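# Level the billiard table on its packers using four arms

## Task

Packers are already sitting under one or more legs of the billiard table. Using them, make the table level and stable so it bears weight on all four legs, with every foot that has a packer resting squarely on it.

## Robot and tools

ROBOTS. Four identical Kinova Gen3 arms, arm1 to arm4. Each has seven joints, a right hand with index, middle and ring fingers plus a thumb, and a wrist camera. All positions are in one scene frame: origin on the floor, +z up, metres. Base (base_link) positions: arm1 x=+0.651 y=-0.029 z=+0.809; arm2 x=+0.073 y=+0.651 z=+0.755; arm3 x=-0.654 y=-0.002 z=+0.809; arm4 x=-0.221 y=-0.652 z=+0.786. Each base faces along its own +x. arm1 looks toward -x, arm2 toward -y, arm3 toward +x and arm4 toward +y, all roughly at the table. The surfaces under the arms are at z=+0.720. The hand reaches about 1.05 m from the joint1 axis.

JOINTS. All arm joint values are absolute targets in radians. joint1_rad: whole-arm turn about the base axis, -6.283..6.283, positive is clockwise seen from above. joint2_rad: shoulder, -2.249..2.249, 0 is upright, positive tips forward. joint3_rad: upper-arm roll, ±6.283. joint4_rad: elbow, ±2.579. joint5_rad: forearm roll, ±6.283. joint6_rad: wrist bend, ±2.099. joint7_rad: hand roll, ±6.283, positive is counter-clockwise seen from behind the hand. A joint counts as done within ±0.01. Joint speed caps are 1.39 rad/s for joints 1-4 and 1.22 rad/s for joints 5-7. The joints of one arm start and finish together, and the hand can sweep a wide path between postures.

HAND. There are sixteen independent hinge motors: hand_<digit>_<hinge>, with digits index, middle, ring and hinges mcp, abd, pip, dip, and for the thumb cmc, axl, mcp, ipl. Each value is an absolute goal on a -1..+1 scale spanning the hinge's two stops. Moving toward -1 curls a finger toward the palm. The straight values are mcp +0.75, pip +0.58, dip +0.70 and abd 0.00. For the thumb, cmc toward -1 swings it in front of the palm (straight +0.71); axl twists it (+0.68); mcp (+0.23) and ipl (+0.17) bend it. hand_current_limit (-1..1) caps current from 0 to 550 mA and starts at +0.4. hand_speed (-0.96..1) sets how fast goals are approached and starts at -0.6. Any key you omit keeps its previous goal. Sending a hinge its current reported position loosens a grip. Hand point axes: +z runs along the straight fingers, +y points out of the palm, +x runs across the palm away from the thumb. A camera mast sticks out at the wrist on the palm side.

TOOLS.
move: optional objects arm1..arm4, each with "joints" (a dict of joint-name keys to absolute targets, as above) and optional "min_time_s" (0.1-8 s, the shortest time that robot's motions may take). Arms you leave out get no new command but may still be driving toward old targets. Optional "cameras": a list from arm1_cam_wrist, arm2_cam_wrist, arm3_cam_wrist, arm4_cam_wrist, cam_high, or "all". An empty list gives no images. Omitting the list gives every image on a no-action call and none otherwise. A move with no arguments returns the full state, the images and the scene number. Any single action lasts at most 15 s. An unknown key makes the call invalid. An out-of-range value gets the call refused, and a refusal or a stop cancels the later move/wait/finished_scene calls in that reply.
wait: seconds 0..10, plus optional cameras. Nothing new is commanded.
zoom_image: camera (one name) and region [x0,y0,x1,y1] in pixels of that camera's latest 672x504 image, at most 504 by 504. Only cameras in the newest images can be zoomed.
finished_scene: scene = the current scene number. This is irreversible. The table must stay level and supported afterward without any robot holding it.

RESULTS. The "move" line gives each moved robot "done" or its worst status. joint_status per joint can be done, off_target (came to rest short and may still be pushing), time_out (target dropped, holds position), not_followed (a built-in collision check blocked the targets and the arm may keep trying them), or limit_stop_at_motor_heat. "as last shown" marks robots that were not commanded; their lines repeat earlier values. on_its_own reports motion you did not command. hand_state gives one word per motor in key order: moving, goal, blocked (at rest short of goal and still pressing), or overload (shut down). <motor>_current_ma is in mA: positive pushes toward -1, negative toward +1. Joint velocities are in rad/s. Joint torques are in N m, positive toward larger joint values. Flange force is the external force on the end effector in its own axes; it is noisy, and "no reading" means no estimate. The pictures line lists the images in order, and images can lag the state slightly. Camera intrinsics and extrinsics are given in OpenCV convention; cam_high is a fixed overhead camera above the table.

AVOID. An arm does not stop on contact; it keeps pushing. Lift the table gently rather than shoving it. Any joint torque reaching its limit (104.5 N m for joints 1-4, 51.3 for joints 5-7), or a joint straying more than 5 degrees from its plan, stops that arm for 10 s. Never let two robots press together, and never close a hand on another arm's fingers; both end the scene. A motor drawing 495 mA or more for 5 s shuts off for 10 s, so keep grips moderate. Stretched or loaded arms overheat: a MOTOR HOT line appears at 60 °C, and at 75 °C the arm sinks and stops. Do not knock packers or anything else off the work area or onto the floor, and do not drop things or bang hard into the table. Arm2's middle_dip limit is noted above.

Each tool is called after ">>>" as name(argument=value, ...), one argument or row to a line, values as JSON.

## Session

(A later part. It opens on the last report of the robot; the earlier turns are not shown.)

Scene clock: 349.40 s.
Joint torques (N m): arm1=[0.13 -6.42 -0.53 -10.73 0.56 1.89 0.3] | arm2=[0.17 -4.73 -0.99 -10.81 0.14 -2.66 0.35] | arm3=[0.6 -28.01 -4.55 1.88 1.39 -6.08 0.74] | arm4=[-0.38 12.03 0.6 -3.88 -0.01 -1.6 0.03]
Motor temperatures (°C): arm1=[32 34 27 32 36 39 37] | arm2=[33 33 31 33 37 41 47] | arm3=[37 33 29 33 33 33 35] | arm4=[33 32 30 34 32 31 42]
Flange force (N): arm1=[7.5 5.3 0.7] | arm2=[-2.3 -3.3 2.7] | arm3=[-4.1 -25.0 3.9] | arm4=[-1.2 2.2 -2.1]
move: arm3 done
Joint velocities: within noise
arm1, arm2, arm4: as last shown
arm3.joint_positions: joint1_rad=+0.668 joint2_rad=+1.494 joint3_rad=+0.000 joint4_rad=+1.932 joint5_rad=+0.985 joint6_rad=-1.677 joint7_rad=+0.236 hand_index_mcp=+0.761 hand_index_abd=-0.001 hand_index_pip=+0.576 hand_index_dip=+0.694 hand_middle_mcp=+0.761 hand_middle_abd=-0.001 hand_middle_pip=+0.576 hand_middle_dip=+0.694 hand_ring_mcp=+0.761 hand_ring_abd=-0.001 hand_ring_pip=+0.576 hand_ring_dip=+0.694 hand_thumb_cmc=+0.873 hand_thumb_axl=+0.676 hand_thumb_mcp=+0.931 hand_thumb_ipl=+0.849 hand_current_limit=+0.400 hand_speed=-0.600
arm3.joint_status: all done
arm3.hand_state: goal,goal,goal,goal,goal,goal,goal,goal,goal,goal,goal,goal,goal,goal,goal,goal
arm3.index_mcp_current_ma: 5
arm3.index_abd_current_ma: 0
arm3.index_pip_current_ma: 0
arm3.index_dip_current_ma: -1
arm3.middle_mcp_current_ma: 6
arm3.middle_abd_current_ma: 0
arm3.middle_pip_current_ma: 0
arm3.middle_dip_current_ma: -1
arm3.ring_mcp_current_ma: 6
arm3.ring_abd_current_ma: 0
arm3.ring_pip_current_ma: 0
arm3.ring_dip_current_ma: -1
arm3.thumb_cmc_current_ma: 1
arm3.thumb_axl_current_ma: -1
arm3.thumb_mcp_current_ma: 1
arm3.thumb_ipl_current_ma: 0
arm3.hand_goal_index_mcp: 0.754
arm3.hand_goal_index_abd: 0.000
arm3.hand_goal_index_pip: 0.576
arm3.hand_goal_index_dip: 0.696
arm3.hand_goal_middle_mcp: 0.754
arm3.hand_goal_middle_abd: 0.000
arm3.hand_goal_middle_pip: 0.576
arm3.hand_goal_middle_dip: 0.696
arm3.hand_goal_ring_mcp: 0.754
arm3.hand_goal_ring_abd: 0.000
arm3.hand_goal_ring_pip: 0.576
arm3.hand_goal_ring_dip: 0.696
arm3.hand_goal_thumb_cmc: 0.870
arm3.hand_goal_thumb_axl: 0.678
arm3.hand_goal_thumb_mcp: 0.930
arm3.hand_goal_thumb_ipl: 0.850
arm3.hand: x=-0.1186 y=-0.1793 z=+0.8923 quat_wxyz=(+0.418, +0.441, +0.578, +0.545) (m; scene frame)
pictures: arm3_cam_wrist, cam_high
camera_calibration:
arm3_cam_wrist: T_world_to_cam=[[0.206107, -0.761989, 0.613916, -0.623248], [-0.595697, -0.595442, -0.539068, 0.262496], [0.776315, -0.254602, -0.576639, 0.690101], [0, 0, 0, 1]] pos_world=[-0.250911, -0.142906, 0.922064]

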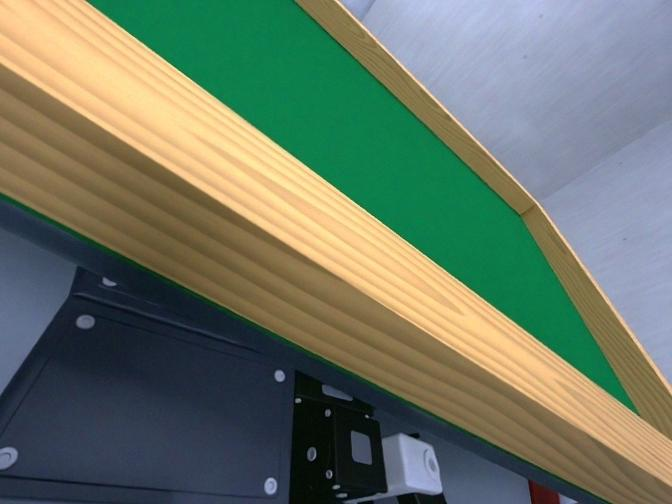

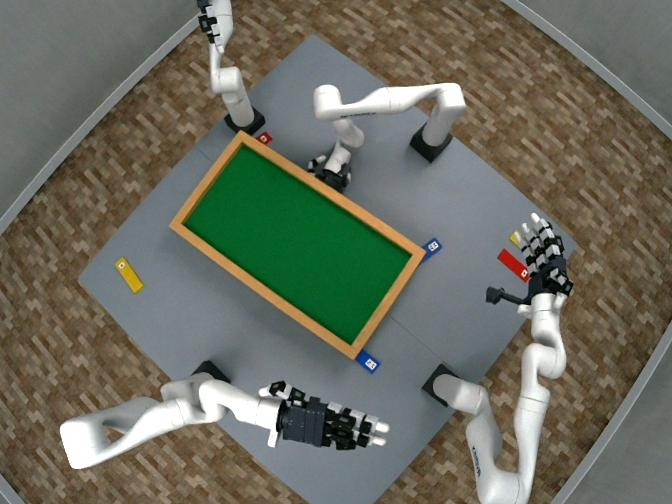

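>>> move(
  arm3={"joints":{"joint1_rad":0.6684,"joint2_rad":1.4791,"joint4_rad":1.9447,"joint5_rad":0.9846,"joint6_rad":-1.6761,"joint7_rad":0.2345},"min_time_s":2},
  cameras=[],
)

>>> move(
  arm3={"joints":{"joint1_rad":0.6684,"joint2_rad":1.4644,"joint4_rad":1.9574,"joint5_rad":0.9844,"joint6_rad":-1.675,"joint7_rad":0.2328},"min_time_s":2},
  cameras=["cam_high","arm3_cam_wrist"],
)

Scene clock: 351.80 s.
Joint torques (N m): arm1=[0.11 -6.41 -0.57 -10.74 0.55 1.9 0.29] | arm2=[0.15 -4.7 -1.1 -10.8 0.1 -2.72 0.35] | arm3=[2.11 -43.34 -8.4 0.49 2.98 -13.29 2.14] | arm4=[-0.4 12.1 0.67 -3.88 -0.01 -1.56 0.03]
Motor temperatures (°C): arm1=[32 34 27 32 36 39 37] | arm2=[33 33 31 33 37 41 47] | arm3=[37 33 29 33 33 33 35] | arm4=[33 32 30 34 32 31 42]
Flange force (N): arm1=[7.6 5.2 0.8] | arm2=[-2.5 -3.7 2.5] | arm3=[-4.7 -57.6 11.1] | arm4=[-1.1 2.3 -1.8]
move: arm3 done
Joint velocities: within noise
arm1: as last shown
arm2.joint_positions: joint1_rad=+1.200 joint2_rad=-0.400 joint3_rad=+0.000 joint4_rad=+2.000 joint5_rad=+0.026 joint6_rad=+0.415 joint7_rad=+1.475 hand_index_mcp=+0.548 hand_index_abd=-0.007 hand_index_pip=+0.356 hand_index_dip=+0.477 hand_middle_mcp=+0.548 hand_middle_abd=-0.007 hand_middle_pip=+0.357 hand_middle_dip=+0.475 hand_ring_mcp=+0.548 hand_ring_abd=-0.001 hand_ring_pip=+0.357 hand_ring_dip=+0.476 hand_thumb_cmc=+0.869 hand_thumb_axl=+0.679 hand_thumb_mcp=+0.931 hand_thumb_ipl=+0.849 hand_current_limit=+0.400 hand_speed=-0.600
arm2.joint_status: not commanded
arm2.hand_state: goal,goal,goal,goal,goal,goal,goal,goal,goal,goal,goal,goal,goal,goal,goal,goal
arm2.index_mcp_current_ma: 0
arm2.index_abd_current_ma: -4
arm2.index_pip_current_ma: -1
arm2.index_dip_current_ma: 0
arm2.middle_mcp_current_ma: 0
arm2.middle_abd_current_ma: -4
arm2.middle_pip_current_ma: 0
arm2.middle_dip_current_ma: -1
arm2.ring_mcp_current_ma: 0
arm2.ring_abd_current_ma: 0
arm2.ring_pip_current_ma: 0
arm2.ring_dip_current_ma: -1
arm2.thumb_cmc_current_ma: 0
arm2.thumb_axl_current_ma: 0
arm2.thumb_mcp_current_ma: 0
arm2.thumb_ipl_current_ma: 0
arm2.hand_goal_index_mcp: 0.548
arm2.hand_goal_index_abd: 0.000
arm2.hand_goal_index_pip: 0.358
arm2.hand_goal_index_dip: 0.478
arm2.hand_goal_middle_mcp: 0.548
arm2.hand_goal_middle_abd: 0.000
arm2.hand_goal_middle_pip: 0.358
arm2.hand_goal_middle_dip: 0.478
arm2.hand_goal_ring_mcp: 0.548
arm2.hand_goal_ring_abd: 0.000
arm2.hand_goal_ring_pip: 0.358
arm2.hand_goal_ring_dip: 0.478
arm2.hand_goal_thumb_cmc: 0.870
arm2.hand_goal_thumb_axl: 0.678
arm2.hand_goal_thumb_mcp: 0.930
arm2.hand_goal_thumb_ipl: 0.850
arm2.hand: x=-0.3105 y=+0.4304 z=+1.3113 quat_wxyz=(+0.123, +0.836, +0.136, -0.517) (m; scene frame)
arm3.joint_positions: joint1_rad=+0.668 joint2_rad=+1.479 joint3_rad=+0.000 joint4_rad=+1.945 joint5_rad=+0.985 joint6_rad=-1.676 joint7_rad=+0.235 hand_index_mcp=+0.761 hand_index_abd=-0.001 hand_index_pip=+0.576 hand_index_dip=+0.694 hand_middle_mcp=+0.761 hand_middle_abd=-0.001 hand_middle_pip=+0.576 hand_middle_dip=+0.694 hand_ring_mcp=+0.761 hand_ring_abd=-0.001 hand_ring_pip=+0.576 hand_ring_dip=+0.694 hand_thumb_cmc=+0.873 hand_thumb_axl=+0.676 hand_thumb_mcp=+0.931 hand_thumb_ipl=+0.849 hand_current_limit=+0.400 hand_speed=-0.600
arm3.joint_status: all done
arm3.hand_state: goal,goal,goal,goal,goal,goal,goal,goal,goal,goal,goal,goal,goal,goal,goal,goal
arm3.index_mcp_current_ma: 5
arm3.index_abd_current_ma: 0
arm3.index_pip_current_ma: 0
arm3.index_dip_current_ma: -1
arm3.middle_mcp_current_ma: 6
arm3.middle_abd_current_ma: 0
arm3.middle_pip_current_ma: 0
arm3.middle_dip_current_ma: -1
arm3.ring_mcp_current_ma: 6
arm3.ring_abd_current_ma: 0
arm3.ring_pip_current_ma: 0
arm3.ring_dip_current_ma: -1
arm3.thumb_cmc_current_ma: 1
arm3.thumb_axl_current_ma: -1
arm3.thumb_mcp_current_ma: 1
arm3.thumb_ipl_current_ma: 0
arm3.hand_goal_index_mcp: 0.754
arm3.hand_goal_index_abd: 0.000
arm3.hand_goal_index_pip: 0.576
arm3.hand_goal_index_dip: 0.696
arm3.hand_goal_middle_mcp: 0.754
arm3.hand_goal_middle_abd: 0.000
arm3.hand_goal_middle_pip: 0.576
arm3.hand_goal_middle_dip: 0.696
arm3.hand_goal_ring_mcp: 0.754
arm3.hand_goal_ring_abd: 0.000
arm3.hand_goal_ring_pip: 0.576
arm3.hand_goal_ring_dip: 0.696
arm3.hand_goal_thumb_cmc: 0.870
arm3.hand_goal_thumb_axl: 0.678
arm3.hand_goal_thumb_mcp: 0.930
arm3.hand_goal_thumb_ipl: 0.850
arm3.hand: x=-0.1186 y=-0.1793 z=+0.8984 quat_wxyz=(+0.418, +0.441, +0.578, +0.545) (m; scene frame)
arm4.joint_positions: joint1_rad=+0.750 joint2_rad=-1.000 joint3_rad=+0.000 joint4_rad=+1.346 joint5_rad=-0.124 joint6_rad=+2.019 joint7_rad=+1.794 hand_index_mcp=+0.753 hand_index_abd=+0.000 hand_index_pip=+0.577 hand_index_dip=+0.696 hand_middle_mcp=+0.753 hand_middle_abd=+0.000 hand_middle_pip=+0.577 hand_middle_dip=+0.696 hand_ring_mcp=+0.753 hand_ring_abd=+0.000 hand_ring_pip=+0.577 hand_ring_dip=+0.696 hand_thumb_cmc=+0.714 hand_thumb_axl=+0.677 hand_thumb_mcp=+0.224 hand_thumb_ipl=+0.168 hand_current_limit=+0.400 hand_speed=-0.600
arm4.joint_status: not commanded
arm4.hand_state: goal,goal,goal,goal,goal,goal,goal,goal,goal,goal,goal,goal,goal,goal,goal,goal
arm4.index_mcp_current_ma: 0
arm4.index_abd_current_ma: 0
arm4.index_pip_current_ma: 0
arm4.index_dip_current_ma: 0
arm4.middle_mcp_current_ma: 0
arm4.middle_abd_current_ma: 0
arm4.middle_pip_current_ma: 0
arm4.middle_dip_current_ma: 0
arm4.ring_mcp_current_ma: 0
arm4.ring_abd_current_ma: 0
arm4.ring_pip_current_ma: 0
arm4.ring_dip_current_ma: 0
arm4.thumb_cmc_current_ma: 0
arm4.thumb_axl_current_ma: 0
arm4.thumb_mcp_current_ma: 0
arm4.thumb_ipl_current_ma: 0
arm4.hand_goal_index_mcp: 0.754
arm4.hand_goal_index_abd: 0.000
arm4.hand_goal_index_pip: 0.576
arm4.hand_goal_index_dip: 0.696
arm4.hand_goal_middle_mcp: 0.754
arm4.hand_goal_middle_abd: 0.000
arm4.hand_goal_middle_pip: 0.576
arm4.hand_goal_middle_dip: 0.696
arm4.hand_goal_ring_mcp: 0.754
arm4.hand_goal_ring_abd: 0.000
arm4.hand_goal_ring_pip: 0.576
arm4.hand_goal_ring_dip: 0.696
arm4.hand_goal_thumb_cmc: 0.714
arm4.hand_goal_thumb_axl: 0.678
arm4.hand_goal_thumb_mcp: 0.226
arm4.hand_goal_thumb_ipl: 0.168
arm4.hand: x=-0.3203 y=-0.6152 z=+1.3861 quat_wxyz=(+0.351, -0.484, +0.789, +0.143) (m; scene frame)
pictures: none
No camera images: "cameras" was empty.

Scene clock: 354.10 s.
Joint torques (N m): arm1=[0.13 -6.42 -0.59 -10.79 0.52 1.87 0.32] | arm2=[0.18 -4.7 -1.06 -10.8 0.08 -2.65 0.28] | arm3=[1.92 -43.8 -8.65 -0.01 2.92 -13.44 2.39] | arm4=[-0.43 12.11 0.67 -3.81 -0.01 -1.58 -0.02]
Motor temperatures (°C): arm1=[32 34 27 32 36 39 37] | arm2=[33 33 31 33 37 41 47] | arm3=[37 33 29 33 33 33 35] | arm4=[33 32 30 34 32 31 42]
Flange force (N): arm1=[8.1 5.5 0.9] | arm2=[-2.3 -3.9 2.6] | arm3=[-4.7 -57.6 10.1] | arm4=[-1.2 2.4 -2.2]
move: arm3 done
Joint velocities: within noise
arm1.joint_positions: joint1_rad=+0.486 joint2_rad=-0.200 joint3_rad=+0.000 joint4_rad=+2.337 joint5_rad=+2.422 joint6_rad=+0.827 joint7_rad=-0.007 hand_index_mcp=+0.943 hand_index_abd=-0.003 hand_index_pip=+0.573 hand_index_dip=+0.693 hand_middle_mcp=+0.942 hand_middle_abd=+0.000 hand_middle_pip=+0.573 hand_middle_dip=+0.693 hand_ring_mcp=+0.542 hand_ring_abd=+0.000 hand_ring_pip=+0.357 hand_ring_dip=+0.476 hand_thumb_cmc=+0.869 hand_thumb_axl=+0.679 hand_thumb_mcp=+0.931 hand_thumb_ipl=+0.849 hand_current_limit=+0.400 hand_speed=-0.600
arm1.joint_status: not commanded
arm1.hand_state: goal,goal,goal,goal,goal,goal,goal,goal,goal,goal,goal,goal,goal,goal,goal,goal
arm1.index_mcp_current_ma: -32
arm1.index_abd_current_ma: -11
arm1.index_pip_current_ma: -14
arm1.index_dip_current_ma: -11
arm1.middle_mcp_current_ma: -38
arm1.middle_abd_current_ma: -2
arm1.middle_pip_current_ma: -12
arm1.middle_dip_current_ma: -13
arm1.ring_mcp_current_ma: -28
arm1.ring_abd_current_ma: -1
arm1.ring_pip_current_ma: -4
arm1.ring_dip_current_ma: -9
arm1.thumb_cmc_current_ma: -5
arm1.thumb_axl_current_ma: 4
arm1.thumb_mcp_current_ma: 4
arm1.thumb_ipl_current_ma: -5
arm1.hand_goal_index_mcp: 0.950
arm1.hand_goal_index_abd: 0.000
arm1.hand_goal_index_pip: 0.576
arm1.hand_goal_index_dip: 0.696
arm1.hand_goal_middle_mcp: 0.950
arm1.hand_goal_middle_abd: 0.000
arm1.hand_goal_middle_pip: 0.576
arm1.hand_goal_middle_dip: 0.696
arm1.hand_goal_ring_mcp: 0.548
arm1.hand_goal_ring_abd: 0.000
arm1.hand_goal_ring_pip: 0.358
arm1.hand_goal_ring_dip: 0.478
arm1.hand_goal_thumb_cmc: 0.870
arm1.hand_goal_thumb_axl: 0.678
arm1.hand_goal_thumb_mcp: 0.930
arm1.hand_goal_thumb_ipl: 0.850
arm1.hand: x=+0.2820 y=+0.3132 z=+1.3038 quat_wxyz=(+0.619, -0.675, +0.016, +0.401) (m; scene frame)
arm2, arm4: as last shown
arm3.joint_positions: joint1_rad=+0.668 joint2_rad=+1.464 joint3_rad=+0.000 joint4_rad=+1.957 joint5_rad=+0.984 joint6_rad=-1.675 joint7_rad=+0.233 hand_index_mcp=+0.761 hand_index_abd=-0.001 hand_index_pip=+0.576 hand_index_dip=+0.694 hand_middle_mcp=+0.761 hand_middle_abd=-0.001 hand_middle_pip=+0.576 hand_middle_dip=+0.694 hand_ring_mcp=+0.761 hand_ring_abd=-0.001 hand_ring_pip=+0.576 hand_ring_dip=+0.694 hand_thumb_cmc=+0.873 hand_thumb_axl=+0.676 hand_thumb_mcp=+0.931 hand_thumb_ipl=+0.849 hand_current_limit=+0.400 hand_speed=-0.600
arm3.joint_status: all done
arm3.hand_state: goal,goal,goal,goal,goal,goal,goal,goal,goal,goal,goal,goal,goal,goal,goal,goal
arm3.index_mcp_current_ma: 5
arm3.index_abd_current_ma: 0
arm3.index_pip_current_ma: 0
arm3.index_dip_current_ma: -1
arm3.middle_mcp_current_ma: 6
arm3.middle_abd_current_ma: 0
arm3.middle_pip_current_ma: 0
arm3.middle_dip_current_ma: -1
arm3.ring_mcp_current_ma: 6
arm3.ring_abd_current_ma: 0
arm3.ring_pip_current_ma: 0
arm3.ring_dip_current_ma: -1
arm3.thumb_cmc_current_ma: 1
arm3.thumb_axl_current_ma: -1
arm3.thumb_mcp_current_ma: 1
arm3.thumb_ipl_current_ma: 0
arm3.hand_goal_index_mcp: 0.754
arm3.hand_goal_index_abd: 0.000
arm3.hand_goal_index_pip: 0.576
arm3.hand_goal_index_dip: 0.696
arm3.hand_goal_middle_mcp: 0.754
arm3.hand_goal_middle_abd: 0.000
arm3.hand_goal_middle_pip: 0.576
arm3.hand_goal_middle_dip: 0.696
arm3.hand_goal_ring_mcp: 0.754
arm3.hand_goal_ring_abd: 0.000
arm3.hand_goal_ring_pip: 0.576
arm3.hand_goal_ring_dip: 0.696
arm3.hand_goal_thumb_cmc: 0.870
arm3.hand_goal_thumb_axl: 0.678
arm3.hand_goal_thumb_mcp: 0.930
arm3.hand_goal_thumb_ipl: 0.850
arm3.hand: x=-0.1186 y=-0.1793 z=+0.9044 quat_wxyz=(+0.418, +0.441, +0.578, +0.545) (m; scene frame)
pictures: arm3_cam_wrist, cam_high
camera_calibration:
arm3_cam_wrist: T_world_to_cam=[[0.205912, -0.761957, 0.614021, -0.630757], [-0.595622, -0.595438, -0.539155, 0.269066], [0.776424, -0.254705, -0.576446, 0.696852], [0, 0, 0, 1]] pos_world=[-0.250911, -0.142906, 0.934064]

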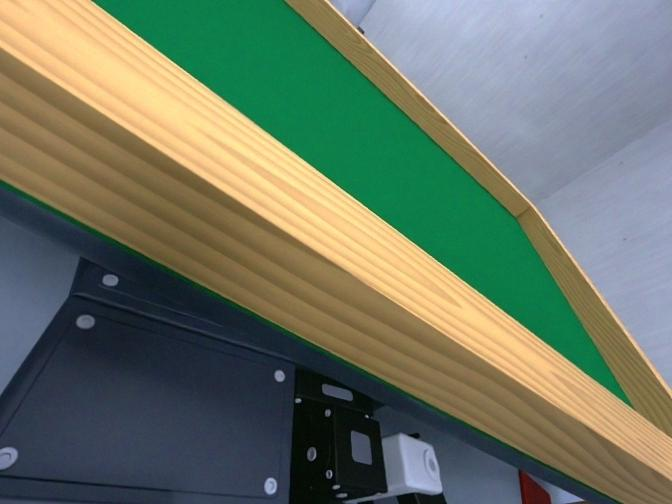

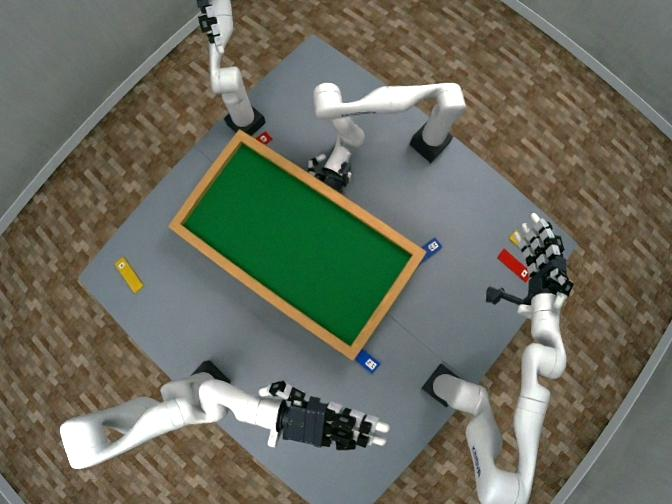

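>>> zoom_image(
  camera="cam_high",
  region=[390, 210, 470, 290],
)

Scaled by 6.300 from the camera's 672x504 image, which has a finer 960x720 frame.

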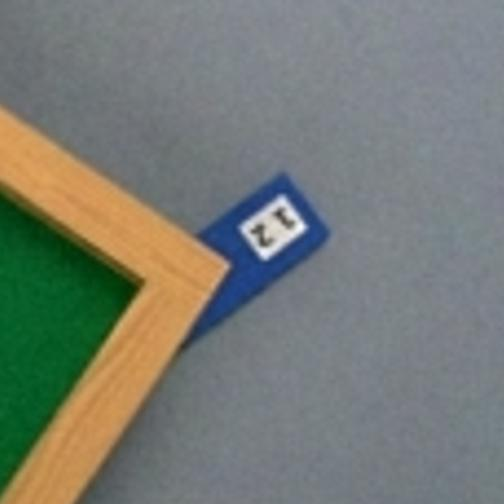

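>>> move(
  arm2={"joints":{"joint1_rad":0.8076,"joint2_rad":-0.2,"joint4_rad":1.7618,"joint5_rad":0.0084,"joint6_rad":0.7799,"joint7_rad":0.5529,"hand_ring_mcp":0.98,"hand_ring_pip":0.98,"hand_ring_dip":0.98},"min_time_s":2.5},
  cameras=[],
)

>>> move(
  arm2={"joints":{"joint2_rad":0.5958},"min_time_s":2.5},
  cameras=["cam_high","arm2_cam_wrist"],
)

>>> zoom_image(
  camera="cam_high",
  region=[390, 190, 490, 290],
)

Scene clock: 359.30 s.
Joint torques (N m): arm1=[0.1 -6.42 -0.61 -10.76 0.56 1.88 0.31] | arm2=[0.23 -7.87 -1.03 -10.41 0.13 -2.28 0.45] | arm3=[1.94 -43.79 -8.62 0.02 2.93 -13.45 2.37] | arm4=[-0.43 11.93 0.72 -3.88 -0.01 -1.62 -0.05]
Motor temperatures (°C): arm1=[32 34 27 32 36 39 37] | arm2=[33 33 31 33 37 41 47] | arm3=[37 33 29 33 33 33 35] | arm4=[33 32 30 34 32 31 42]
Flange force (N): arm1=[7.8 5.3 0.9] | arm2=[-2.6 1.5 1.5] | arm3=[-4.7 -57.6 10.3] | arm4=[-1.4 2.3 -2.2]
move: arm2 done
Joint velocities: within noise
arm1, arm3, arm4: as last shown
arm2.joint_positions: joint1_rad=+0.808 joint2_rad=-0.200 joint3_rad=+0.000 joint4_rad=+1.762 joint5_rad=+0.008 joint6_rad=+0.780 joint7_rad=+0.553 hand_index_mcp=+0.552 hand_index_abd=-0.007 hand_index_pip=+0.357 hand_index_dip=+0.477 hand_middle_mcp=+0.553 hand_middle_abd=-0.007 hand_middle_pip=+0.357 hand_middle_dip=+0.475 hand_ring_mcp=+0.979 hand_ring_abd=-0.001 hand_ring_pip=+0.976 hand_ring_dip=+0.977 hand_thumb_cmc=+0.871 hand_thumb_axl=+0.678 hand_thumb_mcp=+0.931 hand_thumb_ipl=+0.849 hand_current_limit=+0.400 hand_speed=-0.600
arm2.joint_status: all done
arm2.hand_state: goal,goal,goal,goal,goal,goal,goal,goal,goal,goal,goal,goal,goal,goal,goal,goal
arm2.index_mcp_current_ma: 2
arm2.index_abd_current_ma: -4
arm2.index_pip_current_ma: 0
arm2.index_dip_current_ma: 0
arm2.middle_mcp_current_ma: 3
arm2.middle_abd_current_ma: -4
arm2.middle_pip_current_ma: 0
arm2.middle_dip_current_ma: -1
arm2.ring_mcp_current_ma: 0
arm2.ring_abd_current_ma: 0
arm2.ring_pip_current_ma: -2
arm2.ring_dip_current_ma: -1
arm2.thumb_cmc_current_ma: 0
arm2.thumb_axl_current_ma: 0
arm2.thumb_mcp_current_ma: 0
arm2.thumb_ipl_current_ma: 0
arm2.hand_goal_index_mcp: 0.548
arm2.hand_goal_index_abd: 0.000
arm2.hand_goal_index_pip: 0.358
arm2.hand_goal_index_dip: 0.478
arm2.hand_goal_middle_mcp: 0.548
arm2.hand_goal_middle_abd: 0.000
arm2.hand_goal_middle_pip: 0.358
arm2.hand_goal_middle_dip: 0.478
arm2.hand_goal_ring_mcp: 0.980
arm2.hand_goal_ring_abd: 0.000
arm2.hand_goal_ring_pip: 0.980
arm2.hand_goal_ring_dip: 0.980
arm2.hand_goal_thumb_cmc: 0.870
arm2.hand_goal_thumb_axl: 0.678
arm2.hand_goal_thumb_mcp: 0.930
arm2.hand_goal_thumb_ipl: 0.850
arm2.hand: x=-0.2856 y=+0.2914 z=+1.3028 quat_wxyz=(+0.305, +0.916, -0.102, -0.239) (m; scene frame)
pictures: none
No camera images: "cameras" was empty.

Scene clock: 362.17 s.
Joint torques (N m): arm1=[0.05 -6.39 -0.61 -10.74 0.56 1.88 0.28] | arm2=[0.13 -18.06 -0.63 -5.86 0.23 -0.24 0.39] | arm3=[1.91 -43.8 -8.63 -0.04 2.91 -13.44 2.38] | arm4=[-0.34 11.97 0.66 -3.96 -0.03 -1.56 -0.08]
Motor temperatures (°C): arm1=[32 34 27 32 36 39 37] | arm2=[33 33 31 33 37 41 47] | arm3=[37 34 29 33 33 33 35] | arm4=[33 32 30 34 32 31 42]
Flange force (N): arm1=[7.7 5.1 0.8] | arm2=[-0.3 2.9 1.3] | arm3=[-4.6 -57.6 10.1] | arm4=[-1.2 2.0 -1.6]
move: arm2 done
Joint velocities: within noise
arm1, arm3, arm4: as last shown
arm2.joint_positions: joint1_rad=+0.808 joint2_rad=+0.596 joint3_rad=+0.000 joint4_rad=+1.762 joint5_rad=+0.008 joint6_rad=+0.780 joint7_rad=+0.553 hand_index_mcp=+0.552 hand_index_abd=-0.003 hand_index_pip=+0.357 hand_index_dip=+0.477 hand_middle_mcp=+0.553 hand_middle_abd=-0.003 hand_middle_pip=+0.357 hand_middle_dip=+0.475 hand_ring_mcp=+0.978 hand_ring_abd=-0.001 hand_ring_pip=+0.976 hand_ring_dip=+0.977 hand_thumb_cmc=+0.871 hand_thumb_axl=+0.678 hand_thumb_mcp=+0.931 hand_thumb_ipl=+0.849 hand_current_limit=+0.400 hand_speed=-0.600
arm2.joint_status: all done
arm2.hand_state: goal,goal,goal,goal,goal,goal,goal,goal,goal,goal,goal,goal,goal,goal,goal,goal
arm2.index_mcp_current_ma: 2
arm2.index_abd_current_ma: -1
arm2.index_pip_current_ma: 0
arm2.index_dip_current_ma: 0
arm2.middle_mcp_current_ma: 3
arm2.middle_abd_current_ma: -1
arm2.middle_pip_current_ma: 0
arm2.middle_dip_current_ma: -1
arm2.ring_mcp_current_ma: -1
arm2.ring_abd_current_ma: 0
arm2.ring_pip_current_ma: -2
arm2.ring_dip_current_ma: -1
arm2.thumb_cmc_current_ma: 0
arm2.thumb_axl_current_ma: 0
arm2.thumb_mcp_current_ma: 0
arm2.thumb_ipl_current_ma: 0
arm2.hand_goal_index_mcp: 0.548
arm2.hand_goal_index_abd: 0.000
arm2.hand_goal_index_pip: 0.358
arm2.hand_goal_index_dip: 0.478
arm2.hand_goal_middle_mcp: 0.548
arm2.hand_goal_middle_abd: 0.000
arm2.hand_goal_middle_pip: 0.358
arm2.hand_goal_middle_dip: 0.478
arm2.hand_goal_ring_mcp: 0.980
arm2.hand_goal_ring_abd: 0.000
arm2.hand_goal_ring_pip: 0.980
arm2.hand_goal_ring_dip: 0.980
arm2.hand_goal_thumb_cmc: 0.870
arm2.hand_goal_thumb_axl: 0.678
arm2.hand_goal_thumb_mcp: 0.930
arm2.hand_goal_thumb_ipl: 0.850
arm2.hand: x=-0.3086 y=+0.2636 z=+0.8616 quat_wxyz=(+0.000, +0.994, -0.108, +0.000) (m; scene frame)
pictures: arm2_cam_wrist, cam_high
camera_calibration:
arm2_cam_wrist: T_world_to_cam=[[-0.877303, -0.479637, 0.016977, -0.124169], [-0.312042, 0.596917, 0.739134, -0.938813], [-0.36465, 0.643147, -0.673344, 0.422663], [0, 0, 0, 1]] pos_world=[-0.247758, 0.229003, 0.980615]

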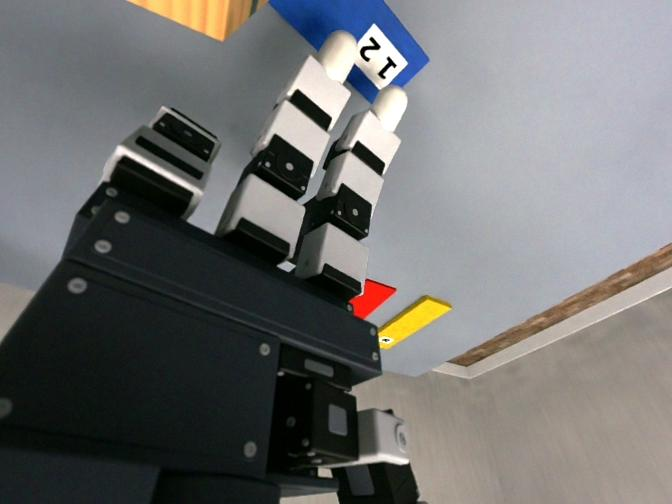

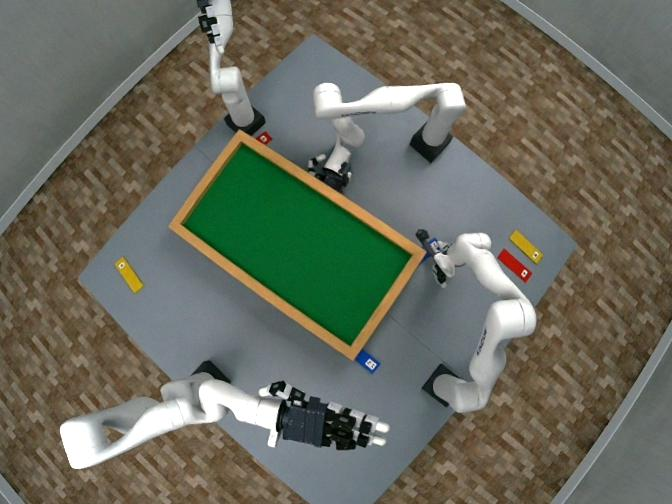

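Scaled by 5.040 from the camera's 672x504 image, which has a finer 960x720 frame.

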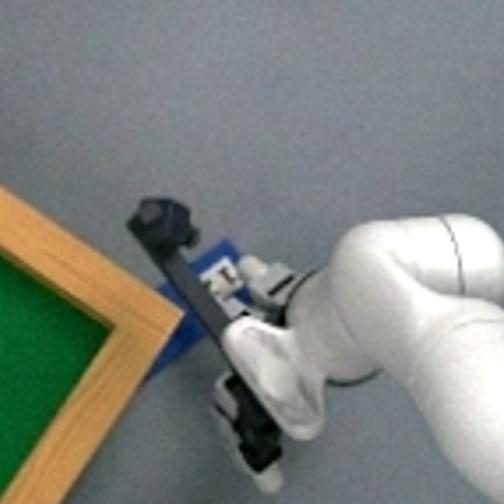

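>>> move(
  arm2={"joints":{"joint1_rad":0.8076,"joint2_rad":0.6495,"joint4_rad":1.7874,"joint5_rad":0.0092,"joint6_rad":0.7007,"joint7_rad":0.5519},"min_time_s":1.5},
  cameras=["arm2_cam_wrist"],
)

Scene clock: 364.53 s.
Joint torques (N m): arm1=[0.12 -6.41 -0.58 -10.76 0.51 1.89 0.28] | arm2=[-0.38 -15.81 -1.03 -4.62 0.12 -0.42 0.44] | arm3=[1.95 -43.81 -8.58 0.02 2.93 -13.44 2.39] | arm4=[-0.3 12.05 0.72 -3.86 -0.04 -1.64 -0.09]
Motor temperatures (°C): arm1=[32 34 27 32 36 39 37] | arm2=[33 33 31 33 37 41 47] | arm3=[37 34 29 33 33 33 35] | arm4=[33 32 30 34 32 31 42]
Flange force (N): arm1=[7.9 5.3 0.8] | arm2=[-0.4 1.4 -4.4] | arm3=[-4.7 -57.7 10.3] | arm4=[-1.1 2.1 -2.2]
move: arm2 done
Joint velocities: within noise
arm1, arm3, arm4: as last shown
arm2.joint_positions: joint1_rad=+0.808 joint2_rad=+0.649 joint3_rad=+0.000 joint4_rad=+1.787 joint5_rad=+0.009 joint6_rad=+0.701 joint7_rad=+0.552 hand_index_mcp=+0.534 hand_index_abd=-0.003 hand_index_pip=+0.347 hand_index_dip=+0.473 hand_middle_mcp=+0.540 hand_middle_abd=-0.003 hand_middle_pip=+0.345 hand_middle_dip=+0.468 hand_ring_mcp=+0.978 hand_ring_abd=-0.001 hand_ring_pip=+0.976 hand_ring_dip=+0.977 hand_thumb_cmc=+0.871 hand_thumb_axl=+0.678 hand_thumb_mcp=+0.931 hand_thumb_ipl=+0.849 hand_current_limit=+0.400 hand_speed=-0.600
arm2.joint_status: all done
arm2.hand_state: goal,goal,goal,goal,goal,goal,goal,goal,goal,goal,goal,goal,goal,goal,goal,goal
arm2.index_mcp_current_ma: -14
arm2.index_abd_current_ma: -1
arm2.index_pip_current_ma: -9
arm2.index_dip_current_ma: -3
arm2.middle_mcp_current_ma: -6
arm2.middle_abd_current_ma: -1
arm2.middle_pip_current_ma: -12
arm2.middle_dip_current_ma: -8
arm2.ring_mcp_current_ma: -1
arm2.ring_abd_current_ma: 0
arm2.ring_pip_current_ma: -2
arm2.ring_dip_current_ma: -1
arm2.thumb_cmc_current_ma: 0
arm2.thumb_axl_current_ma: 0
arm2.thumb_mcp_current_ma: 0
arm2.thumb_ipl_current_ma: 0
arm2.hand_goal_index_mcp: 0.548
arm2.hand_goal_index_abd: 0.000
arm2.hand_goal_index_pip: 0.358
arm2.hand_goal_index_dip: 0.478
arm2.hand_goal_middle_mcp: 0.548
arm2.hand_goal_middle_abd: 0.000
arm2.hand_goal_middle_pip: 0.358
arm2.hand_goal_middle_dip: 0.478
arm2.hand_goal_ring_mcp: 0.980
arm2.hand_goal_ring_abd: 0.000
arm2.hand_goal_ring_pip: 0.980
arm2.hand_goal_ring_dip: 0.980
arm2.hand_goal_thumb_cmc: 0.870
arm2.hand_goal_thumb_axl: 0.678
arm2.hand_goal_thumb_mcp: 0.930
arm2.hand_goal_thumb_ipl: 0.850
arm2.hand: x=-0.3084 y=+0.2636 z=+0.8316 quat_wxyz=(+0.000, +0.994, -0.108, +0.000) (m; scene frame)
pictures: arm2_cam_wrist
camera_calibration:
arm2_cam_wrist: T_world_to_cam=[[-0.877278, -0.479688, 0.016845, -0.12334], [-0.312112, 0.596766, 0.739227, -0.916648], [-0.36465, 0.64325, -0.673246, 0.402419], [0, 0, 0, 1]] pos_world=[-0.247558, 0.229004, 0.950615]

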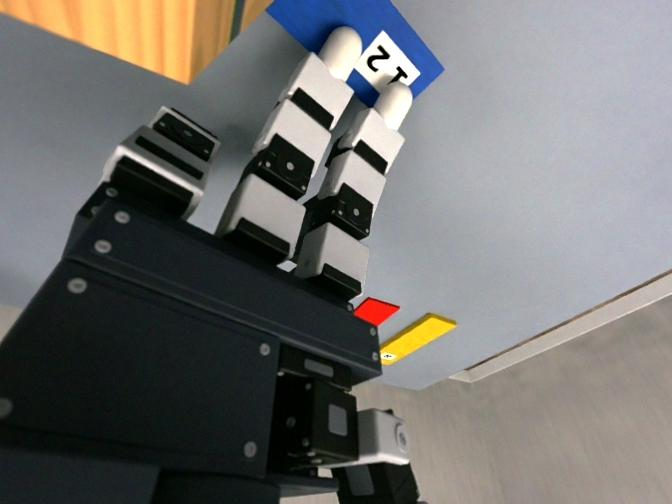

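>>> move(
  arm2={"joints":{"joint1_rad":0.8076,"joint2_rad":0.6539,"joint4_rad":1.7892,"joint5_rad":0.0093,"joint6_rad":0.6945,"joint7_rad":0.5518},"min_time_s":0.7},
  cameras=[],
)

>>> move(
  arm2={"joints":{"joint1_rad":0.9346,"joint2_rad":0.7297,"joint4_rad":1.6156,"joint5_rad":0.0076,"joint6_rad":0.7916,"joint7_rad":0.6806},"min_time_s":2},
  cameras=["arm2_cam_wrist","cam_high"],
)

>>> zoom_image(
  camera="cam_high",
  region=[390, 190, 490, 290],
)

Scene clock: 365.97 s.
Joint torques (N m): arm1=[0.09 -6.38 -0.56 -10.75 0.55 1.9 0.31] | arm2=[-0.33 -14.53 -1.08 -4.16 0.11 -0.41 0.38] | arm3=[1.93 -43.79 -8.59 0 2.91 -13.44 2.38] | arm4=[-0.42 11.98 0.64 -3.86 0.03 -1.56 -0.07]
Motor temperatures (°C): arm1=[32 34 27 32 36 39 37] | arm2=[33 33 31 33 37 41 47] | arm3=[37 34 29 33 33 33 35] | arm4=[33 32 30 34 32 31 42]
Flange force (N): arm1=[7.7 5.2 0.7] | arm2=[-0.1 1.0 -7.1] | arm3=[-4.7 -57.6 10.2] | arm4=[-1.4 2.2 -2.0]
move: arm2 done
Joint velocities: within noise
arm1, arm3, arm4: as last shown
arm2.joint_positions: joint1_rad=+0.808 joint2_rad=+0.654 joint3_rad=+0.000 joint4_rad=+1.789 joint5_rad=+0.009 joint6_rad=+0.694 joint7_rad=+0.552 hand_index_mcp=+0.521 hand_index_abd=-0.003 hand_index_pip=+0.335 hand_index_dip=+0.468 hand_middle_mcp=+0.528 hand_middle_abd=-0.003 hand_middle_pip=+0.334 hand_middle_dip=+0.459 hand_ring_mcp=+0.978 hand_ring_abd=-0.001 hand_ring_pip=+0.976 hand_ring_dip=+0.977 hand_thumb_cmc=+0.871 hand_thumb_axl=+0.678 hand_thumb_mcp=+0.931 hand_thumb_ipl=+0.849 hand_current_limit=+0.400 hand_speed=-0.600
arm2.joint_status: all done
arm2.hand_state: blocked,goal,blocked,goal,goal,goal,blocked,goal,goal,goal,goal,goal,goal,goal,goal,goal
arm2.index_mcp_current_ma: -40
arm2.index_abd_current_ma: -1
arm2.index_pip_current_ma: -28
arm2.index_dip_current_ma: -8
arm2.middle_mcp_current_ma: -25
arm2.middle_abd_current_ma: -1
arm2.middle_pip_current_ma: -31
arm2.middle_dip_current_ma: -22
arm2.ring_mcp_current_ma: -1
arm2.ring_abd_current_ma: 0
arm2.ring_pip_current_ma: -2
arm2.ring_dip_current_ma: -1
arm2.thumb_cmc_current_ma: 0
arm2.thumb_axl_current_ma: 0
arm2.thumb_mcp_current_ma: 0
arm2.thumb_ipl_current_ma: 0
arm2.hand_goal_index_mcp: 0.548
arm2.hand_goal_index_abd: 0.000
arm2.hand_goal_index_pip: 0.358
arm2.hand_goal_index_dip: 0.478
arm2.hand_goal_middle_mcp: 0.548
arm2.hand_goal_middle_abd: 0.000
arm2.hand_goal_middle_pip: 0.358
arm2.hand_goal_middle_dip: 0.478
arm2.hand_goal_ring_mcp: 0.980
arm2.hand_goal_ring_abd: 0.000
arm2.hand_goal_ring_pip: 0.980
arm2.hand_goal_ring_dip: 0.980
arm2.hand_goal_thumb_cmc: 0.870
arm2.hand_goal_thumb_axl: 0.678
arm2.hand_goal_thumb_mcp: 0.930
arm2.hand_goal_thumb_ipl: 0.850
arm2.hand: x=-0.3084 y=+0.2636 z=+0.8292 quat_wxyz=(+0.000, +0.994, -0.108, +0.000) (m; scene frame)
pictures: none
No camera images: "cameras" was empty.

Scene clock: 368.30 s.
Joint torques (N m): arm1=[0.12 -6.41 -0.61 -10.8 0.55 1.89 0.29] | arm2=[0.87 -17.51 0.29 -4.99 0.61 -0.23 0.32] | arm3=[1.94 -43.77 -8.62 -0.03 2.9 -13.43 2.41] | arm4=[-0.43 12.06 0.65 -3.85 -0.06 -1.57 0]
Motor temperatures (°C): arm1=[32 34 27 32 36 39 37] | arm2=[33 33 31 33 37 41 47] | arm3=[37 34 29 33 33 34 35] | arm4=[33 32 30 34 32 31 42]
Flange force (N): arm1=[7.9 5.3 0.8] | arm2=[0.9 3.0 -3.8] | arm3=[-4.7 -57.5 10.1] | arm4=[-1.2 2.2 -2.0]
move: arm2 done
Joint velocities: within noise
arm1, arm3, arm4: as last shown
arm2.joint_positions: joint1_rad=+0.935 joint2_rad=+0.730 joint3_rad=+0.000 joint4_rad=+1.616 joint5_rad=+0.008 joint6_rad=+0.792 joint7_rad=+0.681 hand_index_mcp=+0.520 hand_index_abd=-0.012 hand_index_pip=+0.334 hand_index_dip=+0.467 hand_middle_mcp=+0.523 hand_middle_abd=-0.012 hand_middle_pip=+0.333 hand_middle_dip=+0.458 hand_ring_mcp=+0.978 hand_ring_abd=-0.001 hand_ring_pip=+0.976 hand_ring_dip=+0.977 hand_thumb_cmc=+0.871 hand_thumb_axl=+0.678 hand_thumb_mcp=+0.931 hand_thumb_ipl=+0.849 hand_current_limit=+0.400 hand_speed=-0.600
arm2.joint_status: all done
arm2.hand_state: blocked,goal,blocked,goal,blocked,goal,blocked,goal,goal,goal,goal,goal,goal,goal,goal,goal
arm2.index_mcp_current_ma: -43
arm2.index_abd_current_ma: -9
arm2.index_pip_current_ma: -30
arm2.index_dip_current_ma: -10
arm2.middle_mcp_current_ma: -35
arm2.middle_abd_current_ma: -9
arm2.middle_pip_current_ma: -32
arm2.middle_dip_current_ma: -23
arm2.ring_mcp_current_ma: -1
arm2.ring_abd_current_ma: 0
arm2.ring_pip_current_ma: -2
arm2.ring_dip_current_ma: -1
arm2.thumb_cmc_current_ma: 0
arm2.thumb_axl_current_ma: 0
arm2.thumb_mcp_current_ma: 0
arm2.thumb_ipl_current_ma: 0
arm2.hand_goal_index_mcp: 0.548
arm2.hand_goal_index_abd: 0.000
arm2.hand_goal_index_pip: 0.358
arm2.hand_goal_index_dip: 0.478
arm2.hand_goal_middle_mcp: 0.548
arm2.hand_goal_middle_abd: 0.000
arm2.hand_goal_middle_pip: 0.358
arm2.hand_goal_middle_dip: 0.478
arm2.hand_goal_ring_mcp: 0.980
arm2.hand_goal_ring_abd: 0.000
arm2.hand_goal_ring_pip: 0.980
arm2.hand_goal_ring_dip: 0.980
arm2.hand_goal_thumb_cmc: 0.870
arm2.hand_goal_thumb_axl: 0.678
arm2.hand_goal_thumb_mcp: 0.930
arm2.hand_goal_thumb_ipl: 0.850
arm2.hand: x=-0.3818 y=+0.2797 z=+0.8291 quat_wxyz=(+0.000, +0.994, -0.108, +0.000) (m; scene frame)
pictures: arm2_cam_wrist, cam_high
camera_calibration:
arm2_cam_wrist: T_world_to_cam=[[-0.877278, -0.479688, 0.016845, -0.179967], [-0.312112, 0.596766, 0.739227, -0.947316], [-0.36465, 0.64325, -0.673246, 0.363614], [0, 0, 0, 1]] pos_world=[-0.320958, 0.245104, 0.948115]

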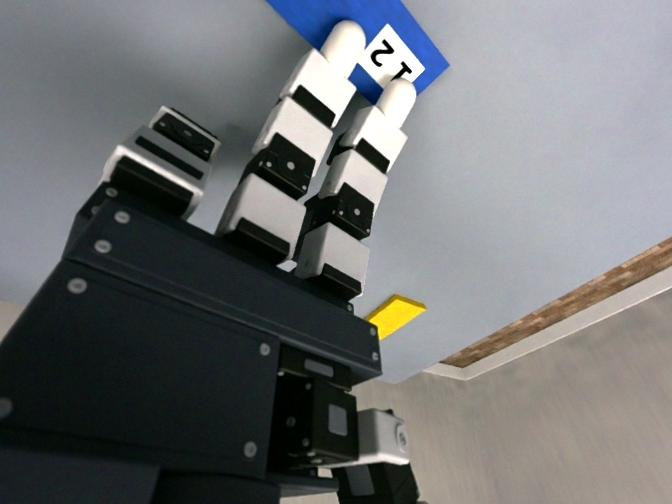

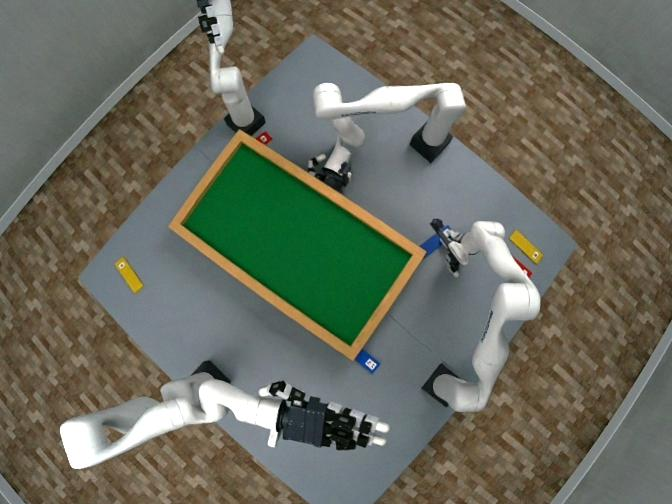

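Scaled by 5.040 from the camera's 672x504 image, which has a finer 960x720 frame.

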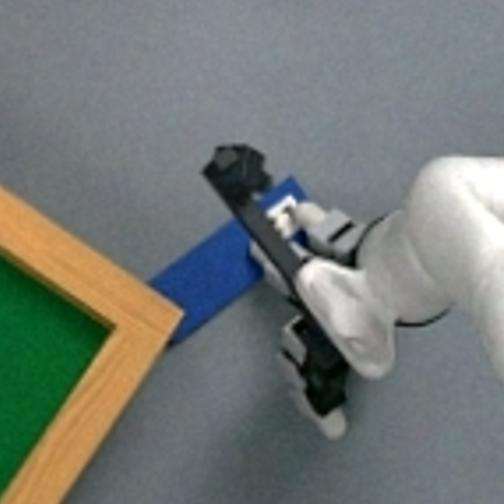

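>>> move(
  arm2={"joints":{"joint1_rad":0.9787,"joint2_rad":0.7651,"joint4_rad":1.5352,"joint5_rad":0.0069,"joint6_rad":0.8363,"joint7_rad":0.7254},"min_time_s":1.2},
  cameras=["cam_high"],
)

>>> zoom_image(
  camera="cam_high",
  region=[390, 190, 490, 290],
)

Scene clock: 369.93 s.
Joint torques (N m): arm1=[0.11 -6.41 -0.57 -10.74 0.54 1.9 0.3] | arm2=[0.93 -18.15 0.27 -5.19 0.57 -0.24 0.27] | arm3=[1.9 -43.81 -8.61 -0.02 2.91 -13.45 2.4] | arm4=[-0.42 12.03 0.64 -3.91 0 -1.56 0]
Motor temperatures (°C): arm1=[32 34 27 32 36 39 37] | arm2=[33 33 31 33 37 41 47] | arm3=[37 34 29 33 33 34 35] | arm4=[33 32 30 34 32 31 42]
Flange force (N): arm1=[7.7 5.2 0.8] | arm2=[0.6 3.1 -3.9] | arm3=[-4.7 -57.6 10.1] | arm4=[-1.2 2.3 -1.8]
move: arm2 done
Joint velocities: within noise
arm1, arm3, arm4: as last shown
arm2.joint_positions: joint1_rad=+0.979 joint2_rad=+0.765 joint3_rad=+0.000 joint4_rad=+1.535 joint5_rad=+0.007 joint6_rad=+0.836 joint7_rad=+0.725 hand_index_mcp=+0.520 hand_index_abd=-0.014 hand_index_pip=+0.334 hand_index_dip=+0.467 hand_middle_mcp=+0.523 hand_middle_abd=-0.015 hand_middle_pip=+0.333 hand_middle_dip=+0.458 hand_ring_mcp=+0.978 hand_ring_abd=-0.001 hand_ring_pip=+0.976 hand_ring_dip=+0.977 hand_thumb_cmc=+0.871 hand_thumb_axl=+0.678 hand_thumb_mcp=+0.931 hand_thumb_ipl=+0.849 hand_current_limit=+0.400 hand_speed=-0.600
arm2.joint_status: all done
arm2.hand_state: blocked,goal,blocked,goal,blocked,goal,blocked,goal,goal,goal,goal,goal,goal,goal,goal,goal
arm2.index_mcp_current_ma: -43
arm2.index_abd_current_ma: -11
arm2.index_pip_current_ma: -31
arm2.index_dip_current_ma: -10
arm2.middle_mcp_current_ma: -36
arm2.middle_abd_current_ma: -12
arm2.middle_pip_current_ma: -32
arm2.middle_dip_current_ma: -23
arm2.ring_mcp_current_ma: -1
arm2.ring_abd_current_ma: 0
arm2.ring_pip_current_ma: -2
arm2.ring_dip_current_ma: -1
arm2.thumb_cmc_current_ma: 0
arm2.thumb_axl_current_ma: 0
arm2.thumb_mcp_current_ma: 0
arm2.thumb_ipl_current_ma: 0
arm2.hand_goal_index_mcp: 0.548
arm2.hand_goal_index_abd: 0.000
arm2.hand_goal_index_pip: 0.358
arm2.hand_goal_index_dip: 0.478
arm2.hand_goal_middle_mcp: 0.548
arm2.hand_goal_middle_abd: 0.000
arm2.hand_goal_middle_pip: 0.358
arm2.hand_goal_middle_dip: 0.478
arm2.hand_goal_ring_mcp: 0.980
arm2.hand_goal_ring_abd: 0.000
arm2.hand_goal_ring_pip: 0.980
arm2.hand_goal_ring_dip: 0.980
arm2.hand_goal_thumb_cmc: 0.870
arm2.hand_goal_thumb_axl: 0.678
arm2.hand_goal_thumb_mcp: 0.930
arm2.hand_goal_thumb_ipl: 0.850
arm2.hand: x=-0.4111 y=+0.2861 z=+0.8291 quat_wxyz=(+0.000, +0.994, -0.108, +0.000) (m; scene frame)
pictures: cam_high

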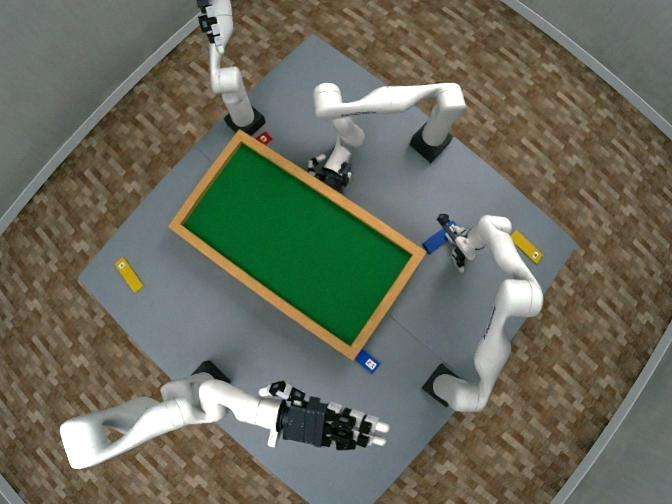

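Scaled by 5.040 from the camera's 672x504 image, which has a finer 960x720 frame.

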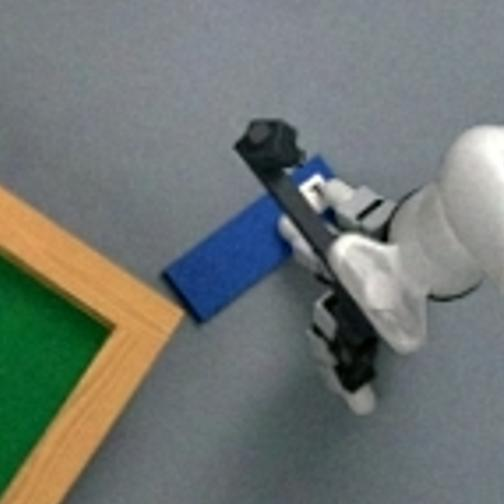

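>>> move(
  arm2={"joints":{"joint1_rad":0.9787,"joint2_rad":0.6785,"joint4_rad":1.4812,"joint5_rad":0.0062,"joint6_rad":0.9769,"joint7_rad":0.7254},"min_time_s":1.5},
  cameras=["arm2_cam_wrist"],
)

>>> move(
  arm2={"joints":{"joint1_rad":1.2,"joint2_rad":-0.2},"min_time_s":2.5},
  arm3={"joints":{"joint1_rad":0.6684,"joint2_rad":1.4938,"joint4_rad":1.9318,"joint5_rad":0.9848,"joint6_rad":-1.677,"joint7_rad":0.2359},"min_time_s":3},
  cameras=["cam_high"],
)

Scene clock: 372.20 s.
Joint torques (N m): arm1=[0.1 -6.4 -0.63 -10.78 0.56 1.91 0.3] | arm2=[0.2 -20.44 -0.68 -6.91 0.19 -0.37 0.46] | arm3=[1.94 -43.81 -8.67 0 2.94 -13.41 2.39] | arm4=[-0.42 12.04 0.72 -3.93 0.01 -1.6 0]
Motor temperatures (°C): arm1=[32 34 27 32 36 39 37] | arm2=[33 33 31 33 37 41 47] | arm3=[37 34 29 33 33 34 35] | arm4=[33 32 30 34 32 31 42]
Flange force (N): arm1=[7.9 5.1 0.8] | arm2=[-1.3 3.4 0.6] | arm3=[-4.7 -57.7 10.1] | arm4=[-1.2 2.5 -1.8]
move: arm2 done
Joint velocities: within noise
arm1, arm3: as last shown
arm2.joint_positions: joint1_rad=+0.979 joint2_rad=+0.679 joint3_rad=+0.000 joint4_rad=+1.481 joint5_rad=+0.006 joint6_rad=+0.977 joint7_rad=+0.725 hand_index_mcp=+0.548 hand_index_abd=-0.003 hand_index_pip=+0.356 hand_index_dip=+0.476 hand_middle_mcp=+0.548 hand_middle_abd=-0.003 hand_middle_pip=+0.357 hand_middle_dip=+0.475 hand_ring_mcp=+0.977 hand_ring_abd=-0.001 hand_ring_pip=+0.976 hand_ring_dip=+0.977 hand_thumb_cmc=+0.871 hand_thumb_axl=+0.678 hand_thumb_mcp=+0.931 hand_thumb_ipl=+0.849 hand_current_limit=+0.400 hand_speed=-0.600
arm2.joint_status: all done
arm2.hand_state: goal,goal,goal,goal,goal,goal,goal,goal,goal,goal,goal,goal,goal,goal,goal,goal
arm2.index_mcp_current_ma: 0
arm2.index_abd_current_ma: -1
arm2.index_pip_current_ma: -1
arm2.index_dip_current_ma: -1
arm2.middle_mcp_current_ma: 0
arm2.middle_abd_current_ma: -1
arm2.middle_pip_current_ma: 0
arm2.middle_dip_current_ma: -1
arm2.ring_mcp_current_ma: -1
arm2.ring_abd_current_ma: 0
arm2.ring_pip_current_ma: -2
arm2.ring_dip_current_ma: -1
arm2.thumb_cmc_current_ma: 0
arm2.thumb_axl_current_ma: 0
arm2.thumb_mcp_current_ma: 0
arm2.thumb_ipl_current_ma: 0
arm2.hand_goal_index_mcp: 0.548
arm2.hand_goal_index_abd: 0.000
arm2.hand_goal_index_pip: 0.358
arm2.hand_goal_index_dip: 0.478
arm2.hand_goal_middle_mcp: 0.548
arm2.hand_goal_middle_abd: 0.000
arm2.hand_goal_middle_pip: 0.358
arm2.hand_goal_middle_dip: 0.478
arm2.hand_goal_ring_mcp: 0.980
arm2.hand_goal_ring_abd: 0.000
arm2.hand_goal_ring_pip: 0.980
arm2.hand_goal_ring_dip: 0.980
arm2.hand_goal_thumb_cmc: 0.870
arm2.hand_goal_thumb_axl: 0.678
arm2.hand_goal_thumb_mcp: 0.930
arm2.hand_goal_thumb_ipl: 0.850
arm2.hand: x=-0.4114 y=+0.2864 z=+0.8881 quat_wxyz=(+0.000, +0.994, -0.108, +0.000) (m; scene frame)
arm4.joint_positions: joint1_rad=+0.750 joint2_rad=-1.000 joint3_rad=+0.000 joint4_rad=+1.346 joint5_rad=-0.124 joint6_rad=+2.019 joint7_rad=+1.794 hand_index_mcp=+0.753 hand_index_abd=+0.000 hand_index_pip=+0.577 hand_index_dip=+0.696 hand_middle_mcp=+0.753 hand_middle_abd=+0.000 hand_middle_pip=+0.577 hand_middle_dip=+0.696 hand_ring_mcp=+0.753 hand_ring_abd=+0.000 hand_ring_pip=+0.577 hand_ring_dip=+0.696 hand_thumb_cmc=+0.714 hand_thumb_axl=+0.677 hand_thumb_mcp=+0.224 hand_thumb_ipl=+0.168 hand_current_limit=+0.400 hand_speed=-0.600
arm4.joint_status: not commanded
arm4.hand_state: goal,goal,goal,goal,goal,goal,goal,goal,goal,goal,goal,goal,goal,goal,goal,goal
arm4.index_mcp_current_ma: 0
arm4.index_abd_current_ma: 0
arm4.index_pip_current_ma: 0
arm4.index_dip_current_ma: 0
arm4.middle_mcp_current_ma: 0
arm4.middle_abd_current_ma: 0
arm4.middle_pip_current_ma: 0
arm4.middle_dip_current_ma: 0
arm4.ring_mcp_current_ma: 0
arm4.ring_abd_current_ma: 0
arm4.ring_pip_current_ma: 0
arm4.ring_dip_current_ma: 0
arm4.thumb_cmc_current_ma: 0
arm4.thumb_axl_current_ma: 0
arm4.thumb_mcp_current_ma: 0
arm4.thumb_ipl_current_ma: 0
arm4.hand_goal_index_mcp: 0.754
arm4.hand_goal_index_abd: 0.000
arm4.hand_goal_index_pip: 0.576
arm4.hand_goal_index_dip: 0.696
arm4.hand_goal_middle_mcp: 0.754
arm4.hand_goal_middle_abd: 0.000
arm4.hand_goal_middle_pip: 0.576
arm4.hand_goal_middle_dip: 0.696
arm4.hand_goal_ring_mcp: 0.754
arm4.hand_goal_ring_abd: 0.000
arm4.hand_goal_ring_pip: 0.576
arm4.hand_goal_ring_dip: 0.696
arm4.hand_goal_thumb_cmc: 0.714
arm4.hand_goal_thumb_axl: 0.678
arm4.hand_goal_thumb_mcp: 0.226
arm4.hand_goal_thumb_ipl: 0.168
arm4.hand: x=-0.3203 y=-0.6152 z=+1.3861 quat_wxyz=(+0.351, -0.484, +0.789, +0.143) (m; scene frame)
pictures: arm2_cam_wrist
camera_calibration:
arm2_cam_wrist: T_world_to_cam=[[-0.877855, -0.47863, 0.0168444, -0.20423], [-0.311432, 0.59721, 0.739156, -1.00391], [-0.363842, 0.643626, -0.673324, 0.388567], [0, 0, 0, 1]] pos_world=[-0.350556, 0.2517, 1.00711]

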